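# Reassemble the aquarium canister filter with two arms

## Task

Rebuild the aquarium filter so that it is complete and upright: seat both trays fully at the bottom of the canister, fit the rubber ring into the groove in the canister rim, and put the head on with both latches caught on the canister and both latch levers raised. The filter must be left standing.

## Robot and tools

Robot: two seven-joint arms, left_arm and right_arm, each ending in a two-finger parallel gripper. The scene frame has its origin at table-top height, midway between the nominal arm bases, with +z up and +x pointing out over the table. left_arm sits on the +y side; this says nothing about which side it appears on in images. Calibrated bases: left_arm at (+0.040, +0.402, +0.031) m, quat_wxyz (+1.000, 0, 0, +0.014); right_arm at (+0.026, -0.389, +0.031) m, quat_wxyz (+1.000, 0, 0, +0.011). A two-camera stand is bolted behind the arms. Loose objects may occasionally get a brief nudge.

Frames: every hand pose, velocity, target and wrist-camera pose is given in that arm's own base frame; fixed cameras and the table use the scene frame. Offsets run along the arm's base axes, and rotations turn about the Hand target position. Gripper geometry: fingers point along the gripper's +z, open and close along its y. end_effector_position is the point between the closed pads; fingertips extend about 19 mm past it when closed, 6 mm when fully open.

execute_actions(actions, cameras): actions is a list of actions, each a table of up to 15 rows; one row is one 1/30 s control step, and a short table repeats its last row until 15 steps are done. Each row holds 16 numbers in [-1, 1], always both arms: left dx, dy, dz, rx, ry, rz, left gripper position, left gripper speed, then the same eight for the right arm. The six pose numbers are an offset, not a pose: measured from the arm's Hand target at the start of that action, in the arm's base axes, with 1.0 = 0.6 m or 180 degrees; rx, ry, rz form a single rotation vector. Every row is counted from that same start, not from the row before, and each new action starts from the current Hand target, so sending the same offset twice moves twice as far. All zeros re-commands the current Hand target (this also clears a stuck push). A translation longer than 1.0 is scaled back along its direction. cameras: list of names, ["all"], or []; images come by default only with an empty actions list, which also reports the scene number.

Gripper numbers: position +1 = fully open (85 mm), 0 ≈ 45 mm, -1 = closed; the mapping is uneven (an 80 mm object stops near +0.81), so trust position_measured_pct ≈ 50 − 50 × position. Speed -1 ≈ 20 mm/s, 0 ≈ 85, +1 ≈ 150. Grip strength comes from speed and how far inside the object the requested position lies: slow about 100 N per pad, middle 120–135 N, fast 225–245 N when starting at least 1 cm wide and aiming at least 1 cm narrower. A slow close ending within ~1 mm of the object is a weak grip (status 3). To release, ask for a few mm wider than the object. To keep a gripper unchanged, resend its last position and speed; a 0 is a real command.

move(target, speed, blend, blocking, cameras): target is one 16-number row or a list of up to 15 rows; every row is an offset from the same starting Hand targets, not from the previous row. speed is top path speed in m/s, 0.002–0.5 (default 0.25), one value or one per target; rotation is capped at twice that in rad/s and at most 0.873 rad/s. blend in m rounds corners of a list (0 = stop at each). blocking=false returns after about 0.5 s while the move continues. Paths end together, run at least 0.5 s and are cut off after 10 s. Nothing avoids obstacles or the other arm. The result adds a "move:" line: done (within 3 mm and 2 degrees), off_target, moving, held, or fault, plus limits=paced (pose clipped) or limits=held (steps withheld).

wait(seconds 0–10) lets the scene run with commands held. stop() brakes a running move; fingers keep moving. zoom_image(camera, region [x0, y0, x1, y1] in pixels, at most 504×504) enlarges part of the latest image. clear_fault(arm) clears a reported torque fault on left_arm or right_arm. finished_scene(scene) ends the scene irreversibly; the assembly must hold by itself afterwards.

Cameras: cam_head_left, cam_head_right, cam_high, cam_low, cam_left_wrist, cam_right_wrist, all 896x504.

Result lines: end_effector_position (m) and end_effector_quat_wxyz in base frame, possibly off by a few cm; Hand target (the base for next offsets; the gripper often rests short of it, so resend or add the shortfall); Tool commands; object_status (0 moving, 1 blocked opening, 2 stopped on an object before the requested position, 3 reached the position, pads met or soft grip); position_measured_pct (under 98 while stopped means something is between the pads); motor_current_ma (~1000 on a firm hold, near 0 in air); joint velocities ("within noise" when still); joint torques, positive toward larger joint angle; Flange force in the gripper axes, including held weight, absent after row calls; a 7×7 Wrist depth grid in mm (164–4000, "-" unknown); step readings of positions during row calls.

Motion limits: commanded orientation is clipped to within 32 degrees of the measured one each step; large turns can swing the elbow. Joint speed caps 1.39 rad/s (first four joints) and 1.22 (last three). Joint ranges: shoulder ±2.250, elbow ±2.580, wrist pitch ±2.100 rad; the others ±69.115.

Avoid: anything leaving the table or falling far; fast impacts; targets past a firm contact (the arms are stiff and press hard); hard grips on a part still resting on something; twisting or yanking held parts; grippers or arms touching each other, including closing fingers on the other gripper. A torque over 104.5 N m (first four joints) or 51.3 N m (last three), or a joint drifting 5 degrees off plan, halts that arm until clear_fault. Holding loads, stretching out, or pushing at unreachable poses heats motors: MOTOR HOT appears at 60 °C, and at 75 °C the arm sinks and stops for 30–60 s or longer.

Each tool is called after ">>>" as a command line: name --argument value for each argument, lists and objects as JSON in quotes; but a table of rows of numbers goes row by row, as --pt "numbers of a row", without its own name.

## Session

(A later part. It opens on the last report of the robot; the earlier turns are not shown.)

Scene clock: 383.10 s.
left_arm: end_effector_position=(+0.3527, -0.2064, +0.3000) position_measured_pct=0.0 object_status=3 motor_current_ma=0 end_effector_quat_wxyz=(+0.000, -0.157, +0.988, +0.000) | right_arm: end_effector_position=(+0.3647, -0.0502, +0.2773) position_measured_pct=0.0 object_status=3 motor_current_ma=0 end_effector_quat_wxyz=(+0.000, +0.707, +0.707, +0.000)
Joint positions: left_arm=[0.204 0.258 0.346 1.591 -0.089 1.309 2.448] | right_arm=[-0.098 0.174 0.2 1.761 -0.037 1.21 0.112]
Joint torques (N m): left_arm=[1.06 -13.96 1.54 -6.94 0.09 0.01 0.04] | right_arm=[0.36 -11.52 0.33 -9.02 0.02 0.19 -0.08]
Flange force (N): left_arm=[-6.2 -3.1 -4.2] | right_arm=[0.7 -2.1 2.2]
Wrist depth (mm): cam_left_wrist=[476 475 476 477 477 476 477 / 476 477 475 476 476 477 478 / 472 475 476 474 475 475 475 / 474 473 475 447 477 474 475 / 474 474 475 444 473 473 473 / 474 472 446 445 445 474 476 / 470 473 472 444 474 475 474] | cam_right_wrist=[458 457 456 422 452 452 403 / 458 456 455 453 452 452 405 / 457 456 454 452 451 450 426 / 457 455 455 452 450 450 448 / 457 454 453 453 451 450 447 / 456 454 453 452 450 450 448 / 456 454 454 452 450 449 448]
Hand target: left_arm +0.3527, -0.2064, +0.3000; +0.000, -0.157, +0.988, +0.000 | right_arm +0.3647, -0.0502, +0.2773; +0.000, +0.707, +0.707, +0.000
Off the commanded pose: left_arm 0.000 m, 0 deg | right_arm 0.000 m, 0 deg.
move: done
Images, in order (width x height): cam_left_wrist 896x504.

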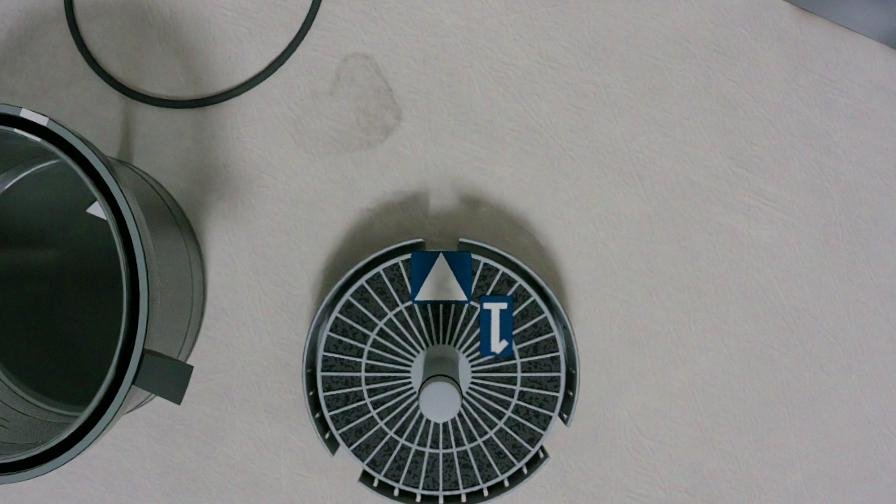

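>>> move --target '[0.0013,-0.0041,-0.1667,0,0,0,1,1, 0,0,0,0,0,0,1,1]' --cameras '["cam_left_wrist"]'

Scene clock: 430.17 s.
left_arm: end_effector_position=(+0.3535, -0.2089, +0.2000) position_measured_pct=0.0 object_status=3 motor_current_ma=0 end_effector_quat_wxyz=(+0.000, -0.157, +0.988, +0.000) | right_arm: end_effector_position=(+0.3647, -0.0502, +0.2773) position_measured_pct=0.0 object_status=3 motor_current_ma=0 end_effector_quat_wxyz=(+0.000, +0.707, +0.707, +0.000)
Joint positions: left_arm=[0.23 0.363 0.328 1.795 -0.135 1.006 2.496] | right_arm=[-0.098 0.174 0.2 1.761 -0.037 1.21 0.112]
Joint torques (N m): left_arm=[0.95 -14.89 1.79 -5.74 0.17 -0.15 -0.06] | right_arm=[0.34 -11.56 0.31 -9.01 0.03 0.2 -0.06]
Flange force (N): left_arm=[-6.2 -3.9 -3.0] | right_arm=[0.7 -2.0 2.2]
Wrist depth (mm): cam_left_wrist=[376 376 376 377 377 377 377 / 376 374 377 377 376 375 377 / 375 375 375 375 376 375 376 / 375 375 375 374 376 376 376 / 375 375 346 346 347 375 375 / 260 374 345 345 346 374 375 / 373 373 345 258 345 374 375] | cam_right_wrist=[458 457 455 422 451 451 402 / 458 456 455 453 451 452 405 / 457 455 453 453 452 450 427 / 456 456 454 453 450 449 448 / 458 455 453 453 450 449 448 / 457 454 454 451 451 449 448 / 457 455 452 452 450 448 448]
Hand target: left_arm +0.3535, -0.2089, +0.2000; +0.000, -0.157, +0.988, +0.000 | right_arm +0.3647, -0.0502, +0.2773; +0.000, +0.707, +0.707, +0.000
Off the commanded pose: left_arm 0.000 m, 0 deg | right_arm 0.000 m, 0 deg.
move: done
Images, in order (width x height): cam_left_wrist 896x504.

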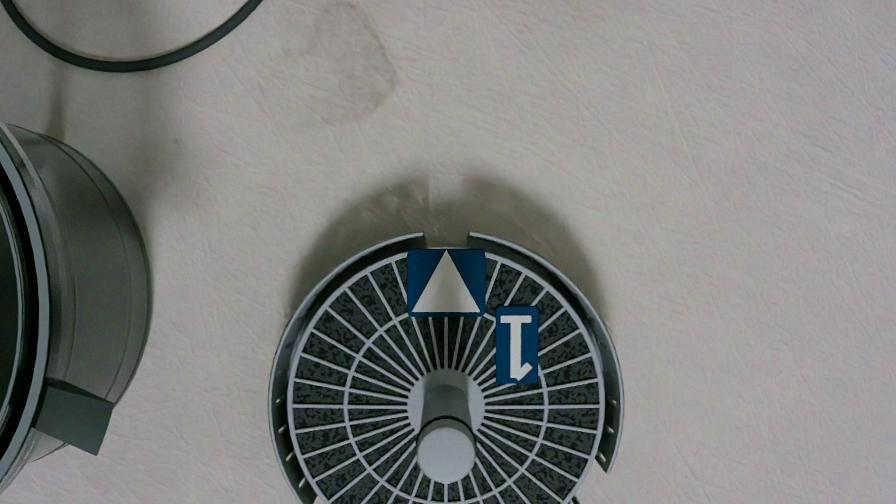

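>>> move --pt "0 0 -0.2267 0 0 0 1 1 0 0 0 0 0 0 1 1" --pt "0 0 -0.2267 0 0 0 -0.75 -1 0 0 0 0 0 0 1 1" --speed '[0.15,0.1]' --cameras '["cam_left_wrist","cam_low","cam_high"]'

Scene clock: 450.43 s.
left_arm: end_effector_position=(+0.3535, -0.2089, +0.0640) position_measured_pct=80.5 object_status=0 motor_current_ma=1000 end_effector_quat_wxyz=(+0.000, -0.157, +0.988, +0.000) | right_arm: end_effector_position=(+0.3647, -0.0502, +0.2773) position_measured_pct=0.0 object_status=3 motor_current_ma=0 end_effector_quat_wxyz=(+0.000, +0.707, +0.707, +0.000)
Joint positions: left_arm=[0.298 0.601 0.249 1.964 -0.246 0.606 2.594] | right_arm=[-0.098 0.174 0.2 1.761 -0.037 1.21 0.112]
Joint torques (N m): left_arm=[0.85 -12.52 1.41 -3.12 -0.12 -1.02 -0.02] | right_arm=[0.32 -11.53 0.31 -9.04 0.04 0.18 -0.05]
Flange force (N): left_arm=[-3.3 -0.6 -12.9] | right_arm=[0.7 -2.1 2.2]
Wrist depth (mm): cam_left_wrist=[240 241 240 240 241 241 241 / 240 240 241 241 241 240 241 / 240 240 240 240 240 240 241 / 239 240 237 210 238 240 240 / 239 239 211 209 211 240 240 / 240 211 211 211 210 217 240 / 239 211 210 209 210 211 240] | cam_right_wrist=[457 456 455 423 451 451 402 / 458 457 454 453 452 451 405 / 458 455 454 454 451 450 427 / 457 456 454 454 451 450 448 / 457 455 454 453 451 449 448 / 456 456 454 451 450 449 449 / 457 455 454 451 450 448 447]
Hand target: left_arm +0.3535, -0.2089, +0.0640; +0.000, -0.157, +0.988, +0.000 | right_arm +0.3647, -0.0502, +0.2773; +0.000, +0.707, +0.707, +0.000
Off the commanded pose: left_arm 0.000 m, 0 deg | right_arm 0.000 m, 0 deg.
move: done
Images, in order (width x height): cam_high 896x504, cam_low 896x504, cam_left_wrist 896x504.

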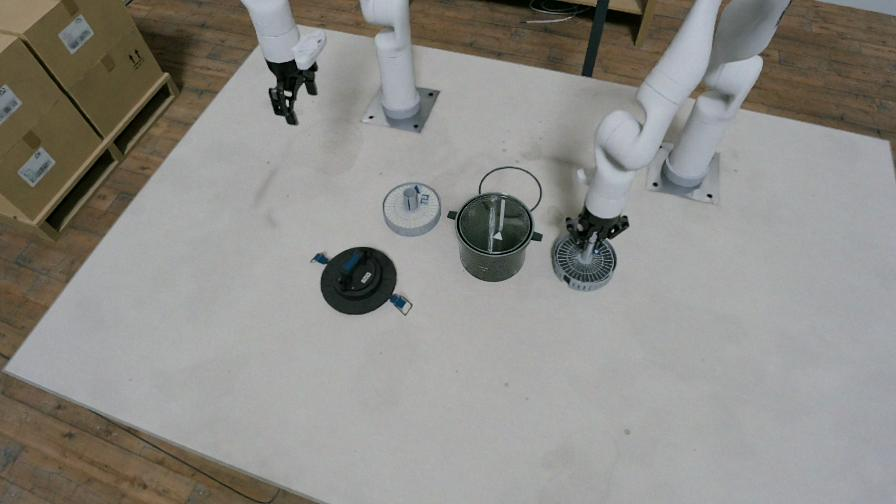

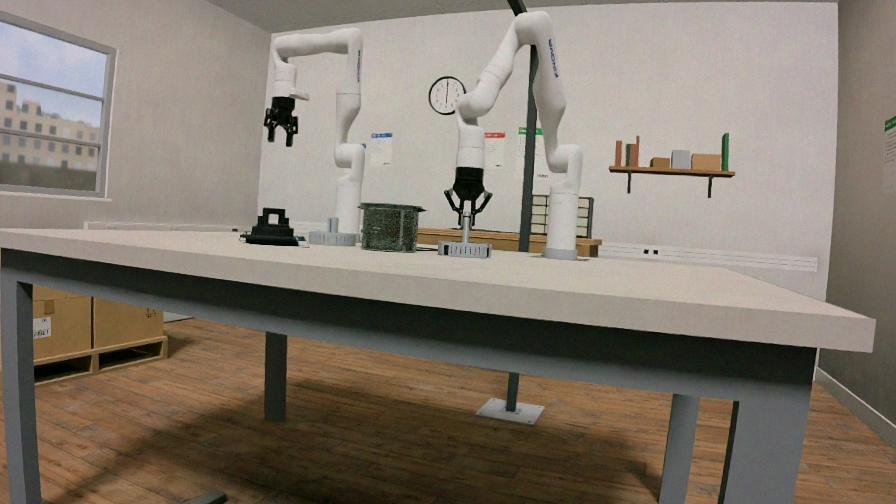

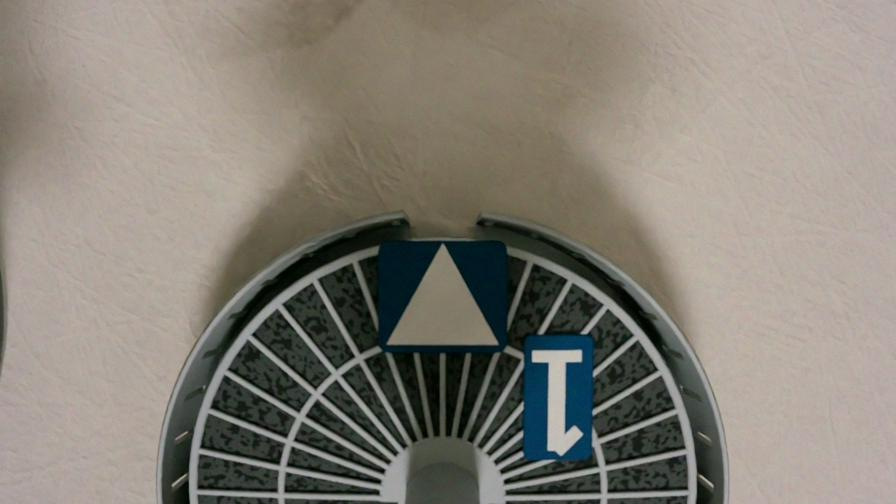

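>>> wait --seconds 0.7

Scene clock: 453.80 s.
left_arm: end_effector_position=(+0.3535, -0.2089, +0.0640) position_measured_pct=80.5 object_status=2 motor_current_ma=1000 end_effector_quat_wxyz=(+0.000, -0.157, +0.988, +0.000) | right_arm: end_effector_position=(+0.3647, -0.0502, +0.2773) position_measured_pct=0.0 object_status=3 motor_current_ma=0 end_effector_quat_wxyz=(+0.000, +0.707, +0.707, +0.000)
Joint positions: left_arm=[0.298 0.601 0.249 1.964 -0.246 0.606 2.594] | right_arm=[-0.098 0.174 0.2 1.761 -0.037 1.21 0.112]
Joint torques (N m): left_arm=[0.88 -12.53 1.44 -3.08 -0.12 -1.05 -0.01] | right_arm=[0.34 -11.5 0.31 -8.98 0.02 0.2 -0.07]
Flange force (N): left_arm=[-3.5 -0.7 -13.0] | right_arm=[0.7 -2.0 2.1]
Wrist depth (mm): cam_left_wrist=[241 240 240 241 240 241 241 / 240 241 240 240 240 241 241 / 240 240 240 240 240 241 241 / 240 240 237 210 237 240 241 / 239 239 211 209 211 240 240 / 239 211 210 211 210 217 239 / 239 210 210 209 209 211 239] | cam_right_wrist=[457 457 456 423 452 450 403 / 458 456 454 453 452 451 405 / 458 455 454 452 451 450 426 / 457 456 454 452 452 450 447 / 457 455 453 451 451 450 448 / 456 454 454 452 450 450 448 / 456 455 453 452 450 450 448]
Hand target: left_arm +0.3535, -0.2089, +0.0640; +0.000, -0.157, +0.988, +0.000 | right_arm +0.3647, -0.0502, +0.2773; +0.000, +0.707, +0.707, +0.000
Tool commands: left_gripper/position=-0.75 left_gripper/speed=-1.0 right_gripper/position=+1.0 right_gripper/speed=+1.0
Off the commanded pose: left_arm 0.000 m, 0 deg | right_arm 0.000 m, 0 deg.
wait: 0.70 s; at rest from the start

>>> move --pt "0 0 0.25 0 0 0 -0.75 -1 0 0 0 0 0 0 1 1" --pt "0.0443 -0.3435 0.25 0 0 -0.1167 -0.75 -1 0 0 0 0 0 0 1 1" --speed '[0.15,0.2]' --blend '[0.02,0]' --cameras '["cam_left_wrist","cam_low","cam_high"]'

Scene clock: 475.93 s.
left_arm: end_effector_position=(+0.3801, -0.4149, +0.2140) position_measured_pct=80.5 object_status=2 motor_current_ma=1000 end_effector_quat_wxyz=(+0.000, +0.026, +1.000, +0.000) | right_arm: end_effector_position=(+0.3647, -0.0502, +0.2773) position_measured_pct=0.0 object_status=3 motor_current_ma=0 end_effector_quat_wxyz=(+0.000, +0.707, +0.707, +0.000)
Joint positions: left_arm=[0.567 0.699 0.429 1.203 -0.281 1.297 2.501] | right_arm=[-0.098 0.174 0.2 1.761 -0.037 1.21 0.112]
Joint torques (N m): left_arm=[0.94 -22.42 3.26 -6.66 0.15 0.04 -0.02] | right_arm=[0.34 -11.52 0.28 -9 0 0.2 -0.08]
Flange force (N): left_arm=[-8.7 -6.2 -2.2] | right_arm=[0.6 -2.0 2.2]
Wrist depth (mm): cam_left_wrist=[389 389 388 389 389 390 390 / 387 387 390 390 390 389 389 / 358 388 388 388 389 389 389 / 356 388 211 210 211 388 388 / 356 386 211 210 212 388 389 / 385 211 211 211 210 211 387 / 385 211 211 210 209 211 387] | cam_right_wrist=[458 457 455 423 452 451 402 / 458 457 454 453 452 450 405 / 457 456 455 452 452 450 427 / 457 455 454 453 451 450 448 / 457 455 454 452 450 450 448 / 456 455 453 452 450 449 447 / 456 456 454 452 451 449 447]
Hand target: left_arm +0.3801, -0.4150, +0.2140; +0.000, +0.026, +1.000, +0.000 | right_arm +0.3647, -0.0502, +0.2773; +0.000, +0.707, +0.707, +0.000
Off the commanded pose: left_arm 0.000 m, 0 deg | right_arm 0.000 m, 0 deg.
move: done
Images, in order (width x height): cam_high 896x504, cam_low 896x504, cam_left_wrist 896x504.

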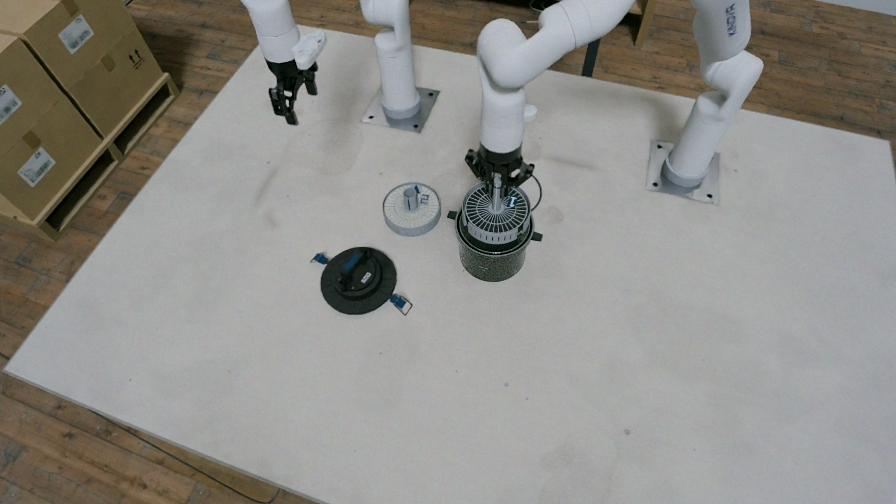

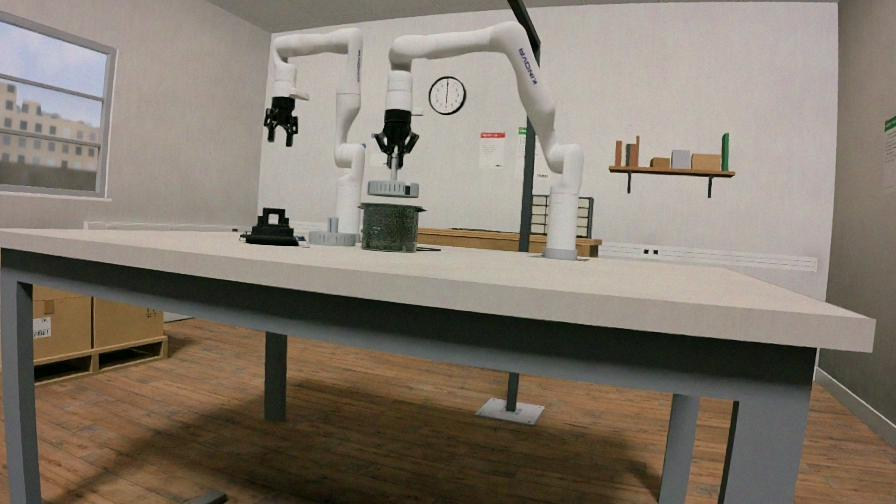

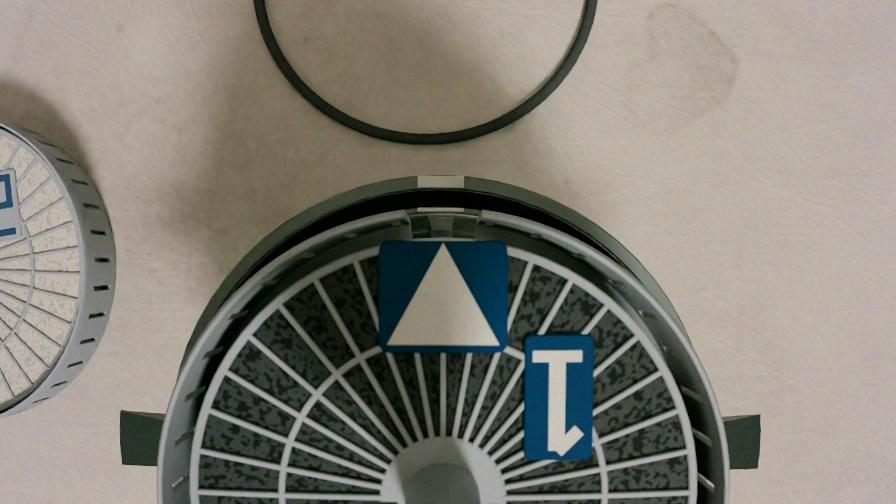

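>>> move --pt "0.0045 -0.002 0 0 0 0 -0.75 -1 0 0 0 0 0 0 1 1" --pt "0.0045 -0.002 -0.133 0 0 0 -0.75 -1 0 0 0 0 0 0 1 1" --speed '[0.05,0.08]' --cameras '["cam_left_wrist","cam_low","cam_high"]'

Scene clock: 504.23 s.
left_arm: end_effector_position=(+0.3828, -0.4162, +0.1342) position_measured_pct=80.5 object_status=2 motor_current_ma=1000 end_effector_quat_wxyz=(+0.000, +0.026, +1.000, +0.000) | right_arm: end_effector_position=(+0.3647, -0.0502, +0.2773) position_measured_pct=0.0 object_status=3 motor_current_ma=0 end_effector_quat_wxyz=(+0.000, +0.707, +0.707, +0.000)
Joint positions: left_arm=[0.572 0.782 0.402 1.317 -0.313 1.104 2.528] | right_arm=[-0.098 0.174 0.2 1.761 -0.037 1.21 0.112]
Joint torques (N m): left_arm=[0.95 -23.08 3.46 -5.97 0.16 0.11 -0.02] | right_arm=[0.33 -11.52 0.32 -9.04 0.04 0.19 -0.08]
Flange force (N): left_arm=[-8.2 -5.8 -0.3] | right_arm=[0.6 -2.1 2.3]
Wrist depth (mm): cam_left_wrist=[310 310 310 310 308 310 310 / 309 309 309 308 310 309 309 / 308 308 188 189 189 310 310 / 308 188 210 210 211 308 309 / 307 210 211 209 211 211 309 / 307 211 211 211 210 211 308 / 188 210 210 210 210 210 193] | cam_right_wrist=[458 457 455 423 452 451 403 / 459 457 456 452 451 450 405 / 458 457 454 453 451 450 427 / 458 456 454 452 451 450 448 / 457 455 454 452 451 450 448 / 456 454 453 453 450 449 447 / 456 454 453 451 450 449 447]
Hand target: left_arm +0.3828, -0.4162, +0.1342; +0.000, +0.026, +1.000, +0.000 | right_arm +0.3647, -0.0502, +0.2773; +0.000, +0.707, +0.707, +0.000
Off the commanded pose: left_arm 0.000 m, 0 deg | right_arm 0.000 m, 0 deg.
move: done
Images, in order (width x height): cam_high 896x504, cam_low 896x504, cam_left_wrist 896x504.

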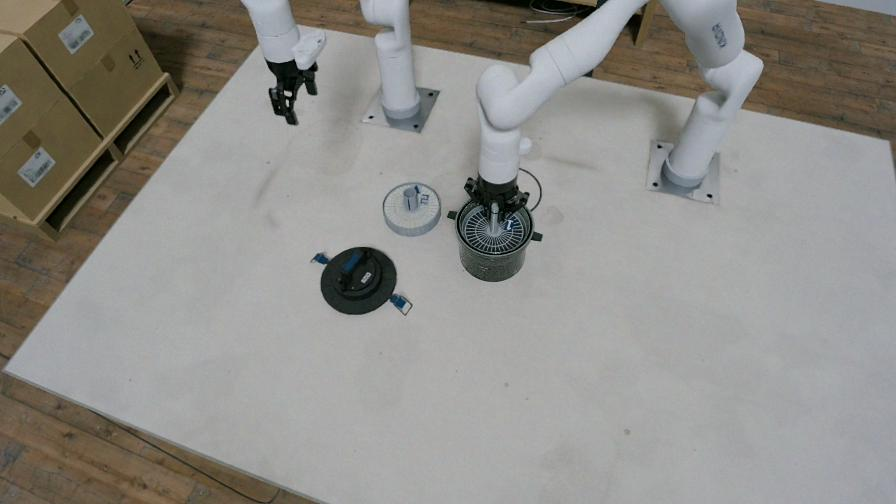

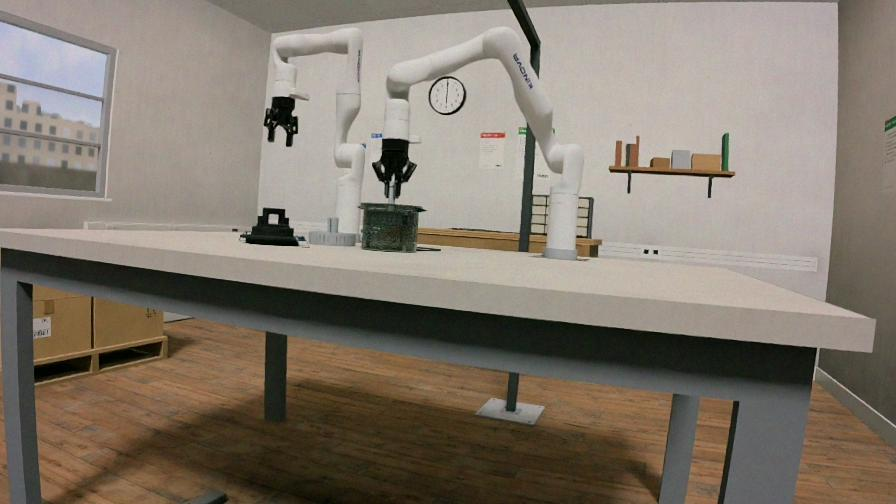

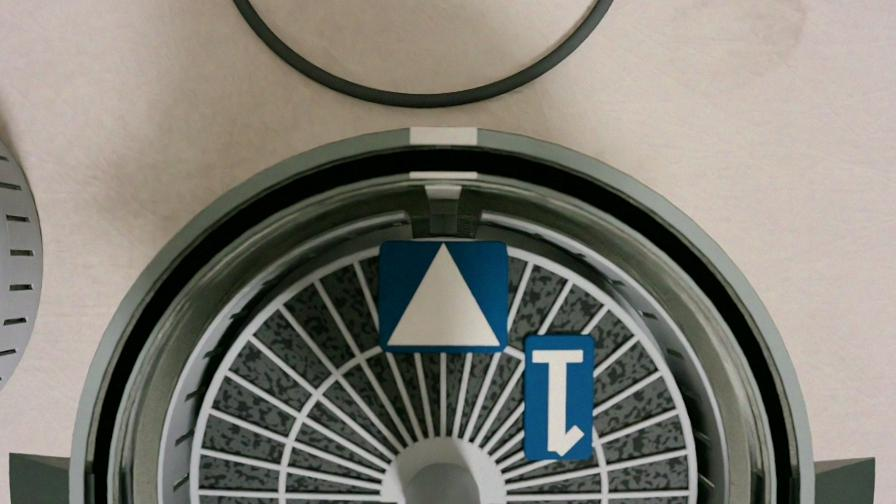

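>>> move --target '[0,-0.0005,-0.083,0,0,0,-0.75,-1, 0,0,0,0,0,0,1,1]' --speed 0.06 --cameras '["cam_left_wrist","cam_high"]'

Scene clock: 510.57 s.
left_arm: end_effector_position=(+0.3828, -0.4165, +0.0844) position_measured_pct=80.5 object_status=2 motor_current_ma=1000 end_effector_quat_wxyz=(+0.000, +0.026, +1.000, +0.000) | right_arm: end_effector_position=(+0.3647, -0.0502, +0.2773) position_measured_pct=0.0 object_status=3 motor_current_ma=0 end_effector_quat_wxyz=(+0.000, +0.707, +0.707, +0.000)
Joint positions: left_arm=[0.581 0.845 0.38 1.368 -0.337 0.992 2.548] | right_arm=[-0.098 0.174 0.2 1.761 -0.037 1.21 0.112]
Joint torques (N m): left_arm=[0.93 -23.63 3.52 -5.55 0.1 0.01 0.01] | right_arm=[0.39 -11.55 0.28 -9.02 0.02 0.17 -0.09]
Flange force (N): left_arm=[-8.0 -5.6 0.8] | right_arm=[0.7 -2.0 2.2]
Wrist depth (mm): cam_left_wrist=[259 260 260 260 260 261 260 / 259 260 260 259 260 260 260 / 259 - - - - - 260 / - 259 211 210 211 - 259 / 258 211 211 209 211 220 259 / 258 211 211 211 210 211 259 / 257 210 210 210 210 211 258] | cam_right_wrist=[459 457 455 423 451 451 403 / 457 456 455 453 453 450 404 / 457 456 454 453 452 450 427 / 457 454 454 453 451 450 449 / 457 455 454 452 451 449 448 / 457 455 453 452 450 449 448 / 456 455 453 452 450 449 448]
Hand target: left_arm +0.3828, -0.4165, +0.0844; +0.000, +0.026, +1.000, +0.000 | right_arm +0.3647, -0.0502, +0.2773; +0.000, +0.707, +0.707, +0.000
Off the commanded pose: left_arm 0.000 m, 0 deg | right_arm 0.000 m, 0 deg.
move: done
Images, in order (width x height): cam_high 896x504, cam_left_wrist 896x504.

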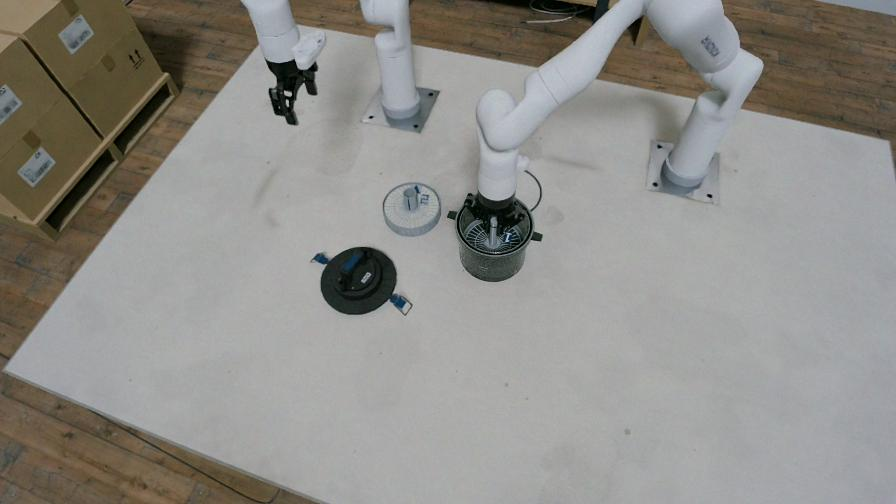

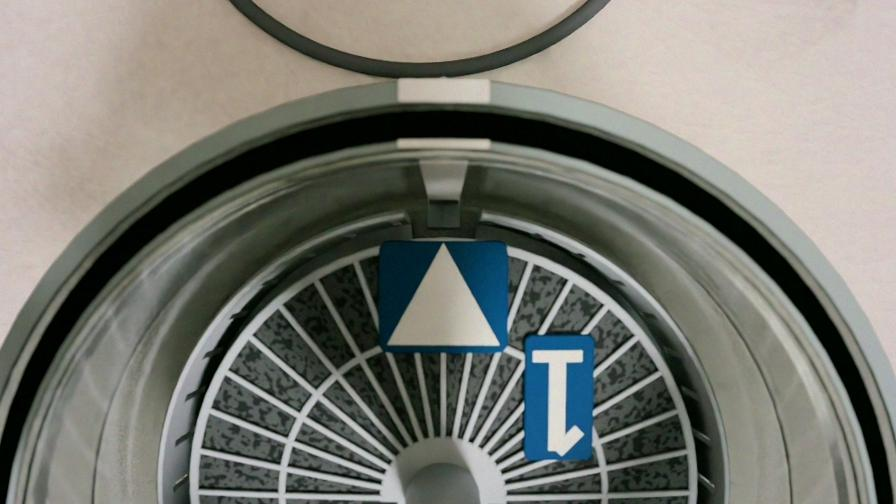

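>>> move --target '[0,0,-0.02,0,0,0,-0.75,-1, 0,0,0,0,0,0,1,1]' --speed 0.03 --cameras '["cam_left_wrist"]'

Scene clock: 516.27 s.
left_arm: end_effector_position=(+0.3828, -0.4165, +0.0724) position_measured_pct=80.5 object_status=2 motor_current_ma=1000 end_effector_quat_wxyz=(+0.000, +0.026, +1.000, +0.000) | right_arm: end_effector_position=(+0.3647, -0.0502, +0.2773) position_measured_pct=0.0 object_status=3 motor_current_ma=0 end_effector_quat_wxyz=(+0.000, +0.707, +0.707, +0.000)
Joint positions: left_arm=[0.583 0.862 0.374 1.378 -0.343 0.966 2.553] | right_arm=[-0.098 0.174 0.2 1.761 -0.037 1.21 0.112]
Joint torques (N m): left_arm=[0.93 -23.48 3.56 -5.32 0.1 -0.04 -0.01] | right_arm=[0.32 -11.51 0.3 -9.01 0.02 0.21 -0.09]
Flange force (N): left_arm=[-8.0 -5.5 0.5] | right_arm=[0.5 -2.1 2.2]
Wrist depth (mm): cam_left_wrist=[248 248 248 248 248 248 249 / 247 247 248 248 248 248 248 / 247 - - 247 - - 247 / - - 211 210 211 - 248 / 246 247 211 209 212 221 247 / - 211 211 211 210 211 247 / 246 210 211 210 209 210 -] | cam_right_wrist=[458 456 455 422 452 451 402 / 456 456 455 453 453 451 405 / 457 455 454 453 452 450 427 / 457 455 454 452 451 450 448 / 456 456 454 452 452 450 447 / 456 455 453 452 451 449 447 / 455 454 454 451 450 449 447]
Hand target: left_arm +0.3828, -0.4165, +0.0724; +0.000, +0.026, +1.000, +0.000 | right_arm +0.3647, -0.0502, +0.2773; +0.000, +0.707, +0.707, +0.000
Off the commanded pose: left_arm 0.000 m, 0 deg | right_arm 0.000 m, 0 deg.
move: done
Images, in order (width x height): cam_left_wrist 896x504.

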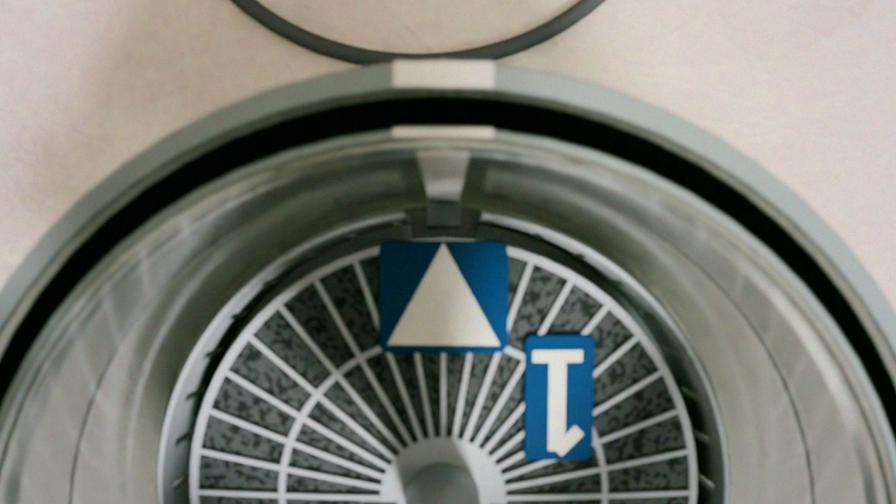

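>>> move --target '[0,0,-0.006,0,0,0,-0.75,-1, 0,0,0,0,0,0,1,1]' --speed 0.02

Scene clock: 524.90 s.
left_arm: end_effector_position=(+0.3828, -0.4165, +0.0689) position_measured_pct=80.5 object_status=2 motor_current_ma=1000 end_effector_quat_wxyz=(+0.000, +0.026, +1.000, +0.000) | right_arm: end_effector_position=(+0.3647, -0.0502, +0.2773) position_measured_pct=0.0 object_status=3 motor_current_ma=0 end_effector_quat_wxyz=(+0.000, +0.707, +0.707, +0.000)
Joint positions: left_arm=[0.584 0.866 0.372 1.38 -0.345 0.959 2.555] | right_arm=[-0.098 0.174 0.2 1.761 -0.037 1.21 0.112]
Joint torques (N m): left_arm=[2.07 -16.47 3.22 -4.54 0.17 -1.64 0.03] | right_arm=[0.35 -11.53 0.34 -9.01 0.03 0.22 -0.08]
Flange force (N): left_arm=[-4.3 1.0 -13.8] | right_arm=[0.7 -2.1 2.3]
Wrist depth (mm): cam_left_wrist=[244 244 244 245 245 244 245 / 244 244 - 244 244 245 244 / 244 - - 244 - - 245 / - 244 211 210 211 245 244 / 243 243 211 209 211 231 244 / - 211 211 211 210 211 244 / 243 210 211 209 209 211 243] | cam_right_wrist=[459 457 455 422 451 451 403 / 458 456 454 453 452 450 405 / 457 456 454 453 452 451 427 / 456 455 454 451 451 449 449 / 456 455 454 453 451 450 447 / 457 455 454 452 450 448 446 / 456 455 454 451 450 448 448]
Hand target: left_arm +0.3828, -0.4165, +0.0688; +0.000, +0.026, +1.000, +0.000 | right_arm +0.3647, -0.0502, +0.2773; +0.000, +0.707, +0.707, +0.000
Off the commanded pose: left_arm 0.000 m, 0 deg | right_arm 0.000 m, 0 deg.
move: done

>>> wait --seconds 0.1 --cameras '["cam_left_wrist"]'

>>> zoom_image --camera "cam_left_wrist" --region '[348, 30, 548, 250]'

Scene clock: 533.67 s.
left_arm: end_effector_position=(+0.3828, -0.4165, +0.0688) position_measured_pct=80.5 object_status=2 motor_current_ma=1000 end_effector_quat_wxyz=(+0.000, +0.026, +1.000, +0.000) | right_arm: end_effector_position=(+0.3647, -0.0502, +0.2773) position_measured_pct=0.0 object_status=3 motor_current_ma=0 end_effector_quat_wxyz=(+0.000, +0.707, +0.707, +0.000)
Joint positions: left_arm=[0.584 0.867 0.372 1.38 -0.345 0.958 2.555] | right_arm=[-0.098 0.174 0.2 1.761 -0.037 1.21 0.112]
Joint torques (N m): left_arm=[2.41 -14.88 3.28 -4.29 0.23 -2.1 0.01] | right_arm=[0.35 -11.59 0.33 -9 0.02 0.19 -0.06]
Flange force (N): left_arm=[-3.9 2.2 -17.2] | right_arm=[0.7 -1.9 2.2]
Wrist depth (mm): cam_left_wrist=[244 245 244 244 245 245 245 / 244 245 - 244 245 245 245 / 244 - - 244 - - 244 / - 243 211 210 211 244 244 / 243 243 211 209 211 231 244 / - 211 211 211 210 211 244 / 243 210 210 209 209 211 244] | cam_right_wrist=[458 457 455 422 452 450 402 / 459 457 455 454 453 450 405 / 456 456 455 453 451 450 428 / 458 456 455 452 451 450 447 / 457 455 454 452 450 449 448 / 455 454 454 452 451 450 447 / 455 455 453 452 451 450 448]
Hand target: left_arm +0.3828, -0.4165, +0.0688; +0.000, +0.026, +1.000, +0.000 | right_arm +0.3647, -0.0502, +0.2773; +0.000, +0.707, +0.707, +0.000
Tool commands: left_gripper/position=-0.75 left_gripper/speed=-1.0 right_gripper/position=+1.0 right_gripper/speed=+1.0
Off the commanded pose: left_arm 0.000 m, 0 deg | right_arm 0.000 m, 0 deg.
wait: 0.10 s; at rest from the start
Images, in order (width x height): cam_left_wrist 896x504.

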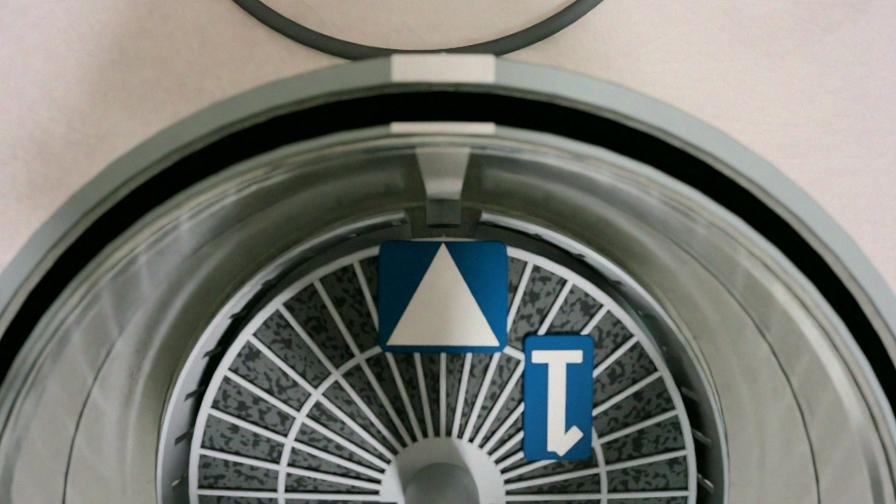

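Scaled by 2.291 from the camera's 896x504 image, which has a finer 1280x720 frame.

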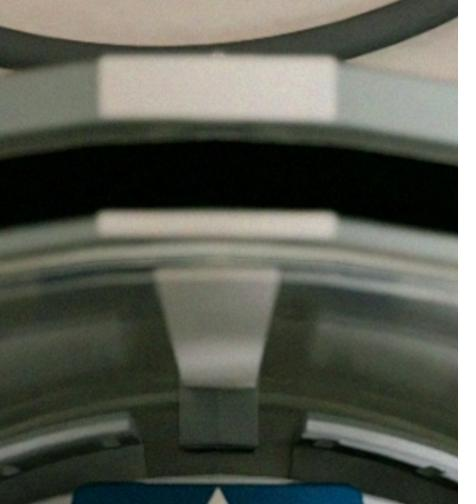

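>>> move --pt "0 0 0.0008 0 0 0 -0.75 -1 0 0 0 0 0 0 1 1" --pt "0 0 0.0008 0 0 0 -0.2 -1 0 0 0 0 0 0 1 1" --pt "0 0 0.3 0 0 0 -0.2 -1 0 0 0 0 0 0 1 1" --speed '[0.02,0.02,0.15]' --cameras '["cam_left_wrist"]'

Scene clock: 544.27 s.
left_arm: end_effector_position=(+0.3828, -0.4165, +0.2488) position_measured_pct=60.2 object_status=3 motor_current_ma=0 end_effector_quat_wxyz=(+0.000, +0.026, +1.000, +0.000) | right_arm: end_effector_position=(+0.3647, -0.0502, +0.2773) position_measured_pct=0.0 object_status=3 motor_current_ma=0 end_effector_quat_wxyz=(+0.000, +0.707, +0.707, +0.000)
Joint positions: left_arm=[0.572 0.684 0.435 1.115 -0.273 1.397 2.486] | right_arm=[-0.098 0.174 0.2 1.761 -0.037 1.21 0.112]
Joint torques (N m): left_arm=[1.02 -21.76 3.04 -6.57 0.15 0.05 -0.01] | right_arm=[0.33 -11.53 0.32 -8.99 0.03 0.2 -0.08]
Flange force (N): left_arm=[-8.9 -6.2 -4.1] | right_arm=[0.6 -2.0 2.2]
Wrist depth (mm): cam_left_wrist=[424 422 424 423 424 424 424 / 423 423 421 422 423 424 423 / 391 421 424 421 422 423 423 / 390 423 302 390 389 423 423 / 391 421 388 389 389 423 422 / 419 420 389 388 389 308 422 / 420 420 403 388 391 422 421] | cam_right_wrist=[457 457 456 423 451 451 403 / 456 456 455 452 452 450 405 / 457 455 455 453 452 450 427 / 458 455 454 453 451 450 448 / 457 455 454 452 451 450 447 / 457 455 454 452 450 449 448 / 456 454 454 452 449 449 448]
Hand target: left_arm +0.3828, -0.4165, +0.2488; +0.000, +0.026, +1.000, +0.000 | right_arm +0.3647, -0.0502, +0.2773; +0.000, +0.707, +0.707, +0.000
Off the commanded pose: left_arm 0.000 m, 0 deg | right_arm 0.000 m, 0 deg.
move: done
Images, in order (width x height): cam_left_wrist 896x504.

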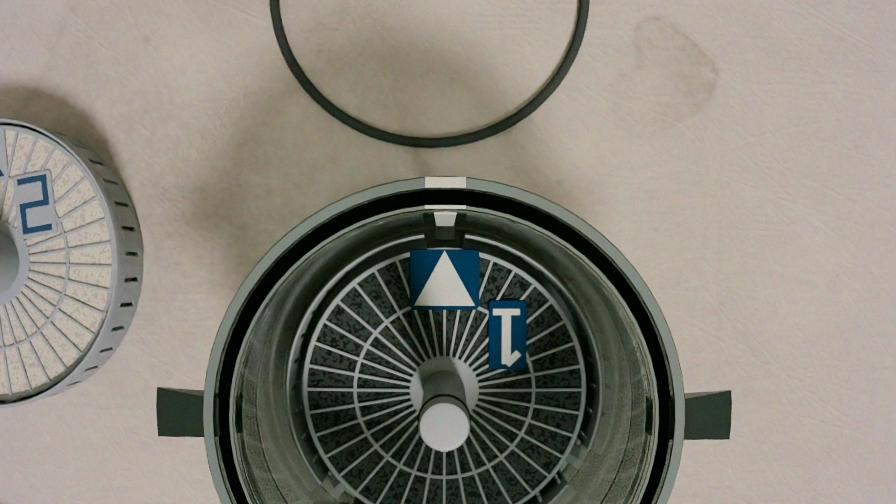

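>>> move --pt "-0.055 0.5275 0.17 0 0 0.5167 1 1 0 0 0.005 0 0 0.25 1 1" --pt "-0.055 0.5275 0.17 0 0 0.5167 1 1 -0.0113 0.3473 0.005 0 0 0.5294 1 1" --speed 0.25 --blend '[0.02,0]' --cameras '["cam_right_wrist"]'

Scene clock: 576.27 s.
left_arm: end_effector_position=(+0.3498, -0.1000, +0.3508) position_measured_pct=0.0 object_status=3 motor_current_ma=0 end_effector_quat_wxyz=(+0.000, +0.707, -0.707, +0.000) | right_arm: end_effector_position=(+0.3579, +0.1581, +0.2803) position_measured_pct=0.0 object_status=3 motor_current_ma=0 end_effector_quat_wxyz=(+0.000, -0.046, +0.999, +0.000)
Joint positions: left_arm=[0.175 0.121 0.04 1.579 -0.005 1.441 3.358] | right_arm=[-0.33 0.23 -0.187 1.676 0.045 1.239 1.136]
Joint torques (N m): left_arm=[0.97 -12.04 0.73 -7.18 0.14 -0.05 -0.03] | right_arm=[0.24 -12.65 -0.26 -9.59 0 0.24 0.05]
Flange force (N): left_arm=[-0.6 -6.6 -5.4] | right_arm=[4.1 -0.8 3.3]
Wrist depth (mm): cam_left_wrist=[525 524 527 527 525 526 526 / 523 524 525 524 526 525 525 / 524 526 521 527 525 527 526 / 525 525 525 525 524 523 525 / 523 524 524 525 522 526 526 / 525 525 525 523 525 524 525 / 524 524 524 522 524 525 525] | cam_right_wrist=[460 460 459 457 456 454 453 / 460 459 458 457 456 454 453 / 459 458 458 456 455 454 452 / 459 459 456 423 455 454 451 / 459 457 456 424 424 452 452 / 458 457 424 424 423 452 450 / 457 458 456 423 423 452 418]
Hand target: left_arm +0.3498, -0.1000, +0.3508; +0.000, +0.707, -0.707, +0.000 | right_arm +0.3579, +0.1581, +0.2803; +0.000, -0.047, +0.999, +0.000
Off the commanded pose: left_arm 0.000 m, 0 deg | right_arm 0.000 m, 0 deg.
move: done
Images, in order (width x height): cam_right_wrist 896x504.

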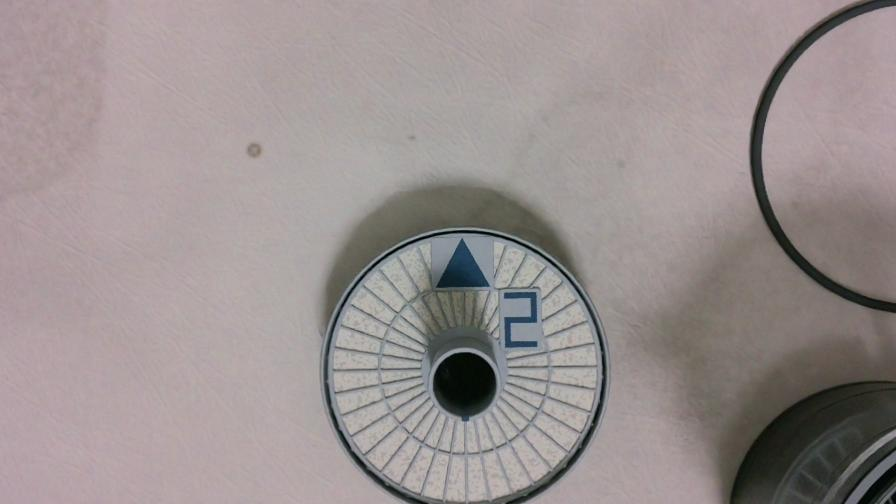

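>>> move --target '[0,0,0,0,0,0,1,1, -0.0023,0.0027,-0.267,0,0,0,1,1]' --speed 0.2 --cameras '["cam_right_wrist"]'

Scene clock: 594.07 s.
left_arm: end_effector_position=(+0.3498, -0.1000, +0.3508) position_measured_pct=0.0 object_status=3 motor_current_ma=0 end_effector_quat_wxyz=(+0.000, +0.707, -0.707, +0.000) | right_arm: end_effector_position=(+0.3565, +0.1598, +0.1201) position_measured_pct=0.0 object_status=3 motor_current_ma=0 end_effector_quat_wxyz=(+0.000, -0.047, +0.999, +0.000)
Joint positions: left_arm=[0.175 0.121 0.04 1.579 -0.005 1.441 3.358] | right_arm=[-0.355 0.447 -0.174 1.963 0.112 0.741 1.068]
Joint torques (N m): left_arm=[0.97 -12.03 0.74 -7.2 0.19 -0.06 -0.01] | right_arm=[0.35 -14.37 -0.55 -6.68 0.06 0.13 -0.05]
Flange force (N): left_arm=[-0.7 -6.6 -5.4] | right_arm=[2.8 -0.2 1.0]
Wrist depth (mm): cam_left_wrist=[525 525 525 526 528 524 525 / 526 525 525 527 528 527 526 / 525 525 525 525 525 524 527 / 524 524 522 526 525 525 525 / 526 526 526 527 524 522 524 / 523 522 524 525 523 524 525 / 525 522 522 524 527 523 527] | cam_right_wrist=[299 299 298 297 296 296 294 / 299 298 298 297 296 295 294 / 299 298 297 297 296 295 294 / 299 298 297 264 295 295 294 / 299 297 266 264 264 294 294 / 298 297 266 264 264 294 293 / 298 297 265 250 264 264 293]
Hand target: left_arm +0.3498, -0.1000, +0.3508; +0.000, +0.707, -0.707, +0.000 | right_arm +0.3565, +0.1598, +0.1201; +0.000, -0.047, +0.999, +0.000
Off the commanded pose: left_arm 0.000 m, 0 deg | right_arm 0.000 m, 0 deg.
move: done
Images, in order (width x height): cam_right_wrist 896x504.

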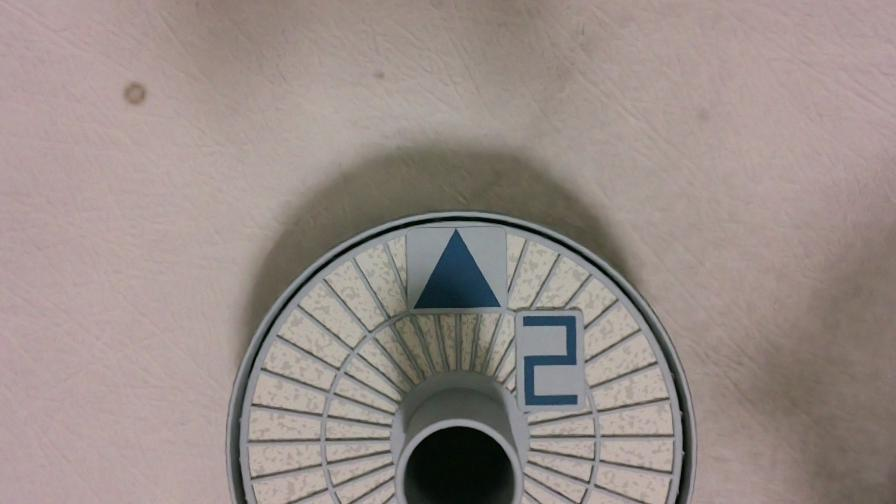

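>>> move --pt "0 0 0 0 0 0 1 1 0 0.001 -0.16 0 0 0 1 1" --pt "0 0 0 0 0 0 1 1 0 0.001 -0.16 0 0 0 -0.4 -1" --speed '[0.12,0.1]' --cameras '["cam_right_wrist","cam_low"]'

>>> wait --seconds 0.5

Scene clock: 608.10 s.
left_arm: end_effector_position=(+0.3498, -0.1000, +0.3508) position_measured_pct=0.0 object_status=3 motor_current_ma=0 end_effector_quat_wxyz=(+0.000, +0.707, -0.707, +0.000) | right_arm: end_effector_position=(+0.3565, +0.1603, +0.0241) position_measured_pct=64.5 object_status=0 motor_current_ma=1000 end_effector_quat_wxyz=(+0.000, -0.047, +0.999, +0.000)
Joint positions: left_arm=[0.175 0.121 0.04 1.579 -0.005 1.441 3.358] | right_arm=[-0.396 0.654 -0.126 2.043 0.175 0.455 1.01]
Joint torques (N m): left_arm=[0.93 -12.04 0.72 -7.16 0.15 -0.05 -0.05] | right_arm=[0.52 -11.52 -0.01 -5.28 0.17 -1.15 -0.19]
Flange force (N): left_arm=[-0.4 -6.7 -5.5] | right_arm=[7.4 -1.4 -13.4]
Wrist depth (mm): cam_left_wrist=[523 524 525 525 525 527 528 / 524 526 524 525 526 525 526 / 523 524 528 524 525 525 526 / 523 524 523 524 526 526 524 / 525 524 523 524 526 528 527 / 524 523 524 525 525 524 525 / 521 525 524 523 524 526 523] | cam_right_wrist=[203 202 202 201 201 200 200 / 203 202 202 201 200 200 199 / 202 202 202 200 200 200 199 / 202 202 170 168 168 199 199 / 203 171 170 168 169 168 199 / 202 170 170 170 168 169 199 / 202 170 170 169 167 168 168]
Hand target: left_arm +0.3498, -0.1000, +0.3508; +0.000, +0.707, -0.707, +0.000 | right_arm +0.3565, +0.1604, +0.0241; +0.000, -0.047, +0.999, +0.000
Off the commanded pose: left_arm 0.000 m, 0 deg | right_arm 0.000 m, 0 deg.
move: done
Images, in order (width x height): cam_low 896x504, cam_right_wrist 896x504.

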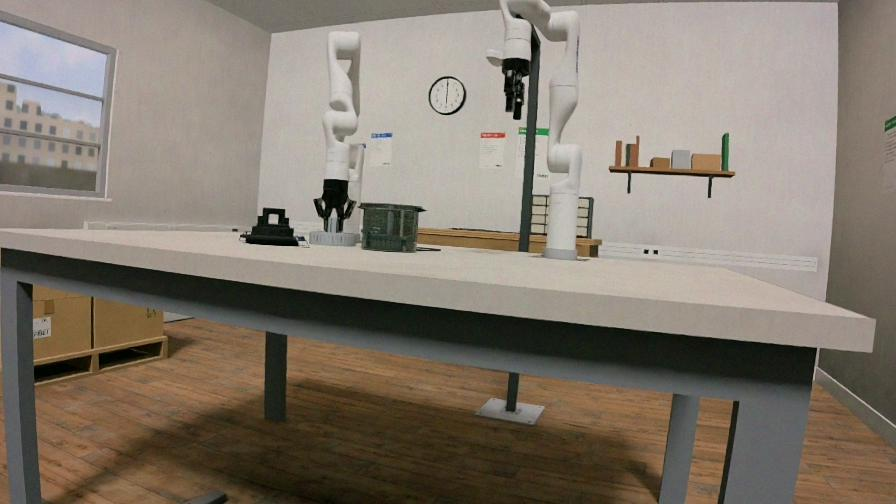

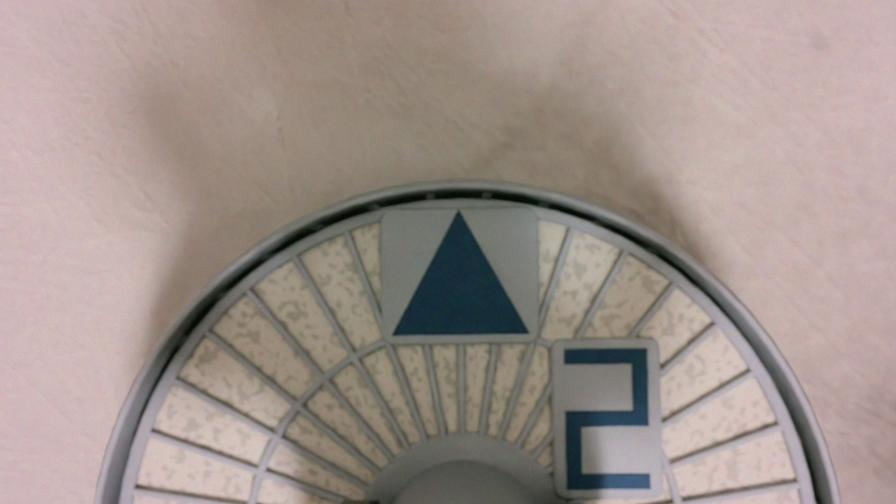

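Scene clock: 608.60 s.
left_arm: end_effector_position=(+0.3498, -0.1000, +0.3508) position_measured_pct=0.0 object_status=3 motor_current_ma=0 end_effector_quat_wxyz=(+0.000, +0.707, -0.707, +0.000) | right_arm: end_effector_position=(+0.3565, +0.1603, +0.0241) position_measured_pct=64.5 object_status=2 motor_current_ma=1000 end_effector_quat_wxyz=(+0.000, -0.047, +0.999, +0.000)
Joint positions: left_arm=[0.175 0.121 0.04 1.579 -0.005 1.441 3.358] | right_arm=[-0.396 0.654 -0.126 2.043 0.175 0.455 1.01]
Joint torques (N m): left_arm=[0.98 -12.04 0.74 -7.17 0.15 -0.07 0] | right_arm=[0.51 -11.59 -0.04 -5.22 0.16 -1.17 -0.18]
Flange force (N): left_arm=[-0.7 -6.7 -5.5] | right_arm=[7.1 -1.4 -13.3]
Wrist depth (mm): cam_left_wrist=[525 525 522 526 525 525 527 / 522 525 523 526 525 524 530 / 523 524 525 525 526 525 525 / 523 524 526 527 524 527 526 / 524 527 522 524 524 522 524 / 523 522 522 523 525 523 526 / 524 523 524 524 523 525 525] | cam_right_wrist=[203 202 202 201 201 200 200 / 203 202 202 201 201 200 200 / 202 202 201 201 200 200 199 / 202 202 170 168 168 200 199 / 202 171 170 168 169 168 199 / 202 170 170 169 168 169 198 / 202 170 170 168 167 168 168]
Hand target: left_arm +0.3498, -0.1000, +0.3508; +0.000, +0.707, -0.707, +0.000 | right_arm +0.3565, +0.1603, +0.0241; +0.000, -0.047, +0.999, +0.000
Tool commands: left_gripper/position=+1.0 left_gripper/speed=+1.0 right_gripper/position=-0.4 right_gripper/speed=-1.0
Off the commanded pose: left_arm 0.000 m, 0 deg | right_arm 0.000 m, 0 deg.
wait: 0.50 s; at rest by 0.17 s


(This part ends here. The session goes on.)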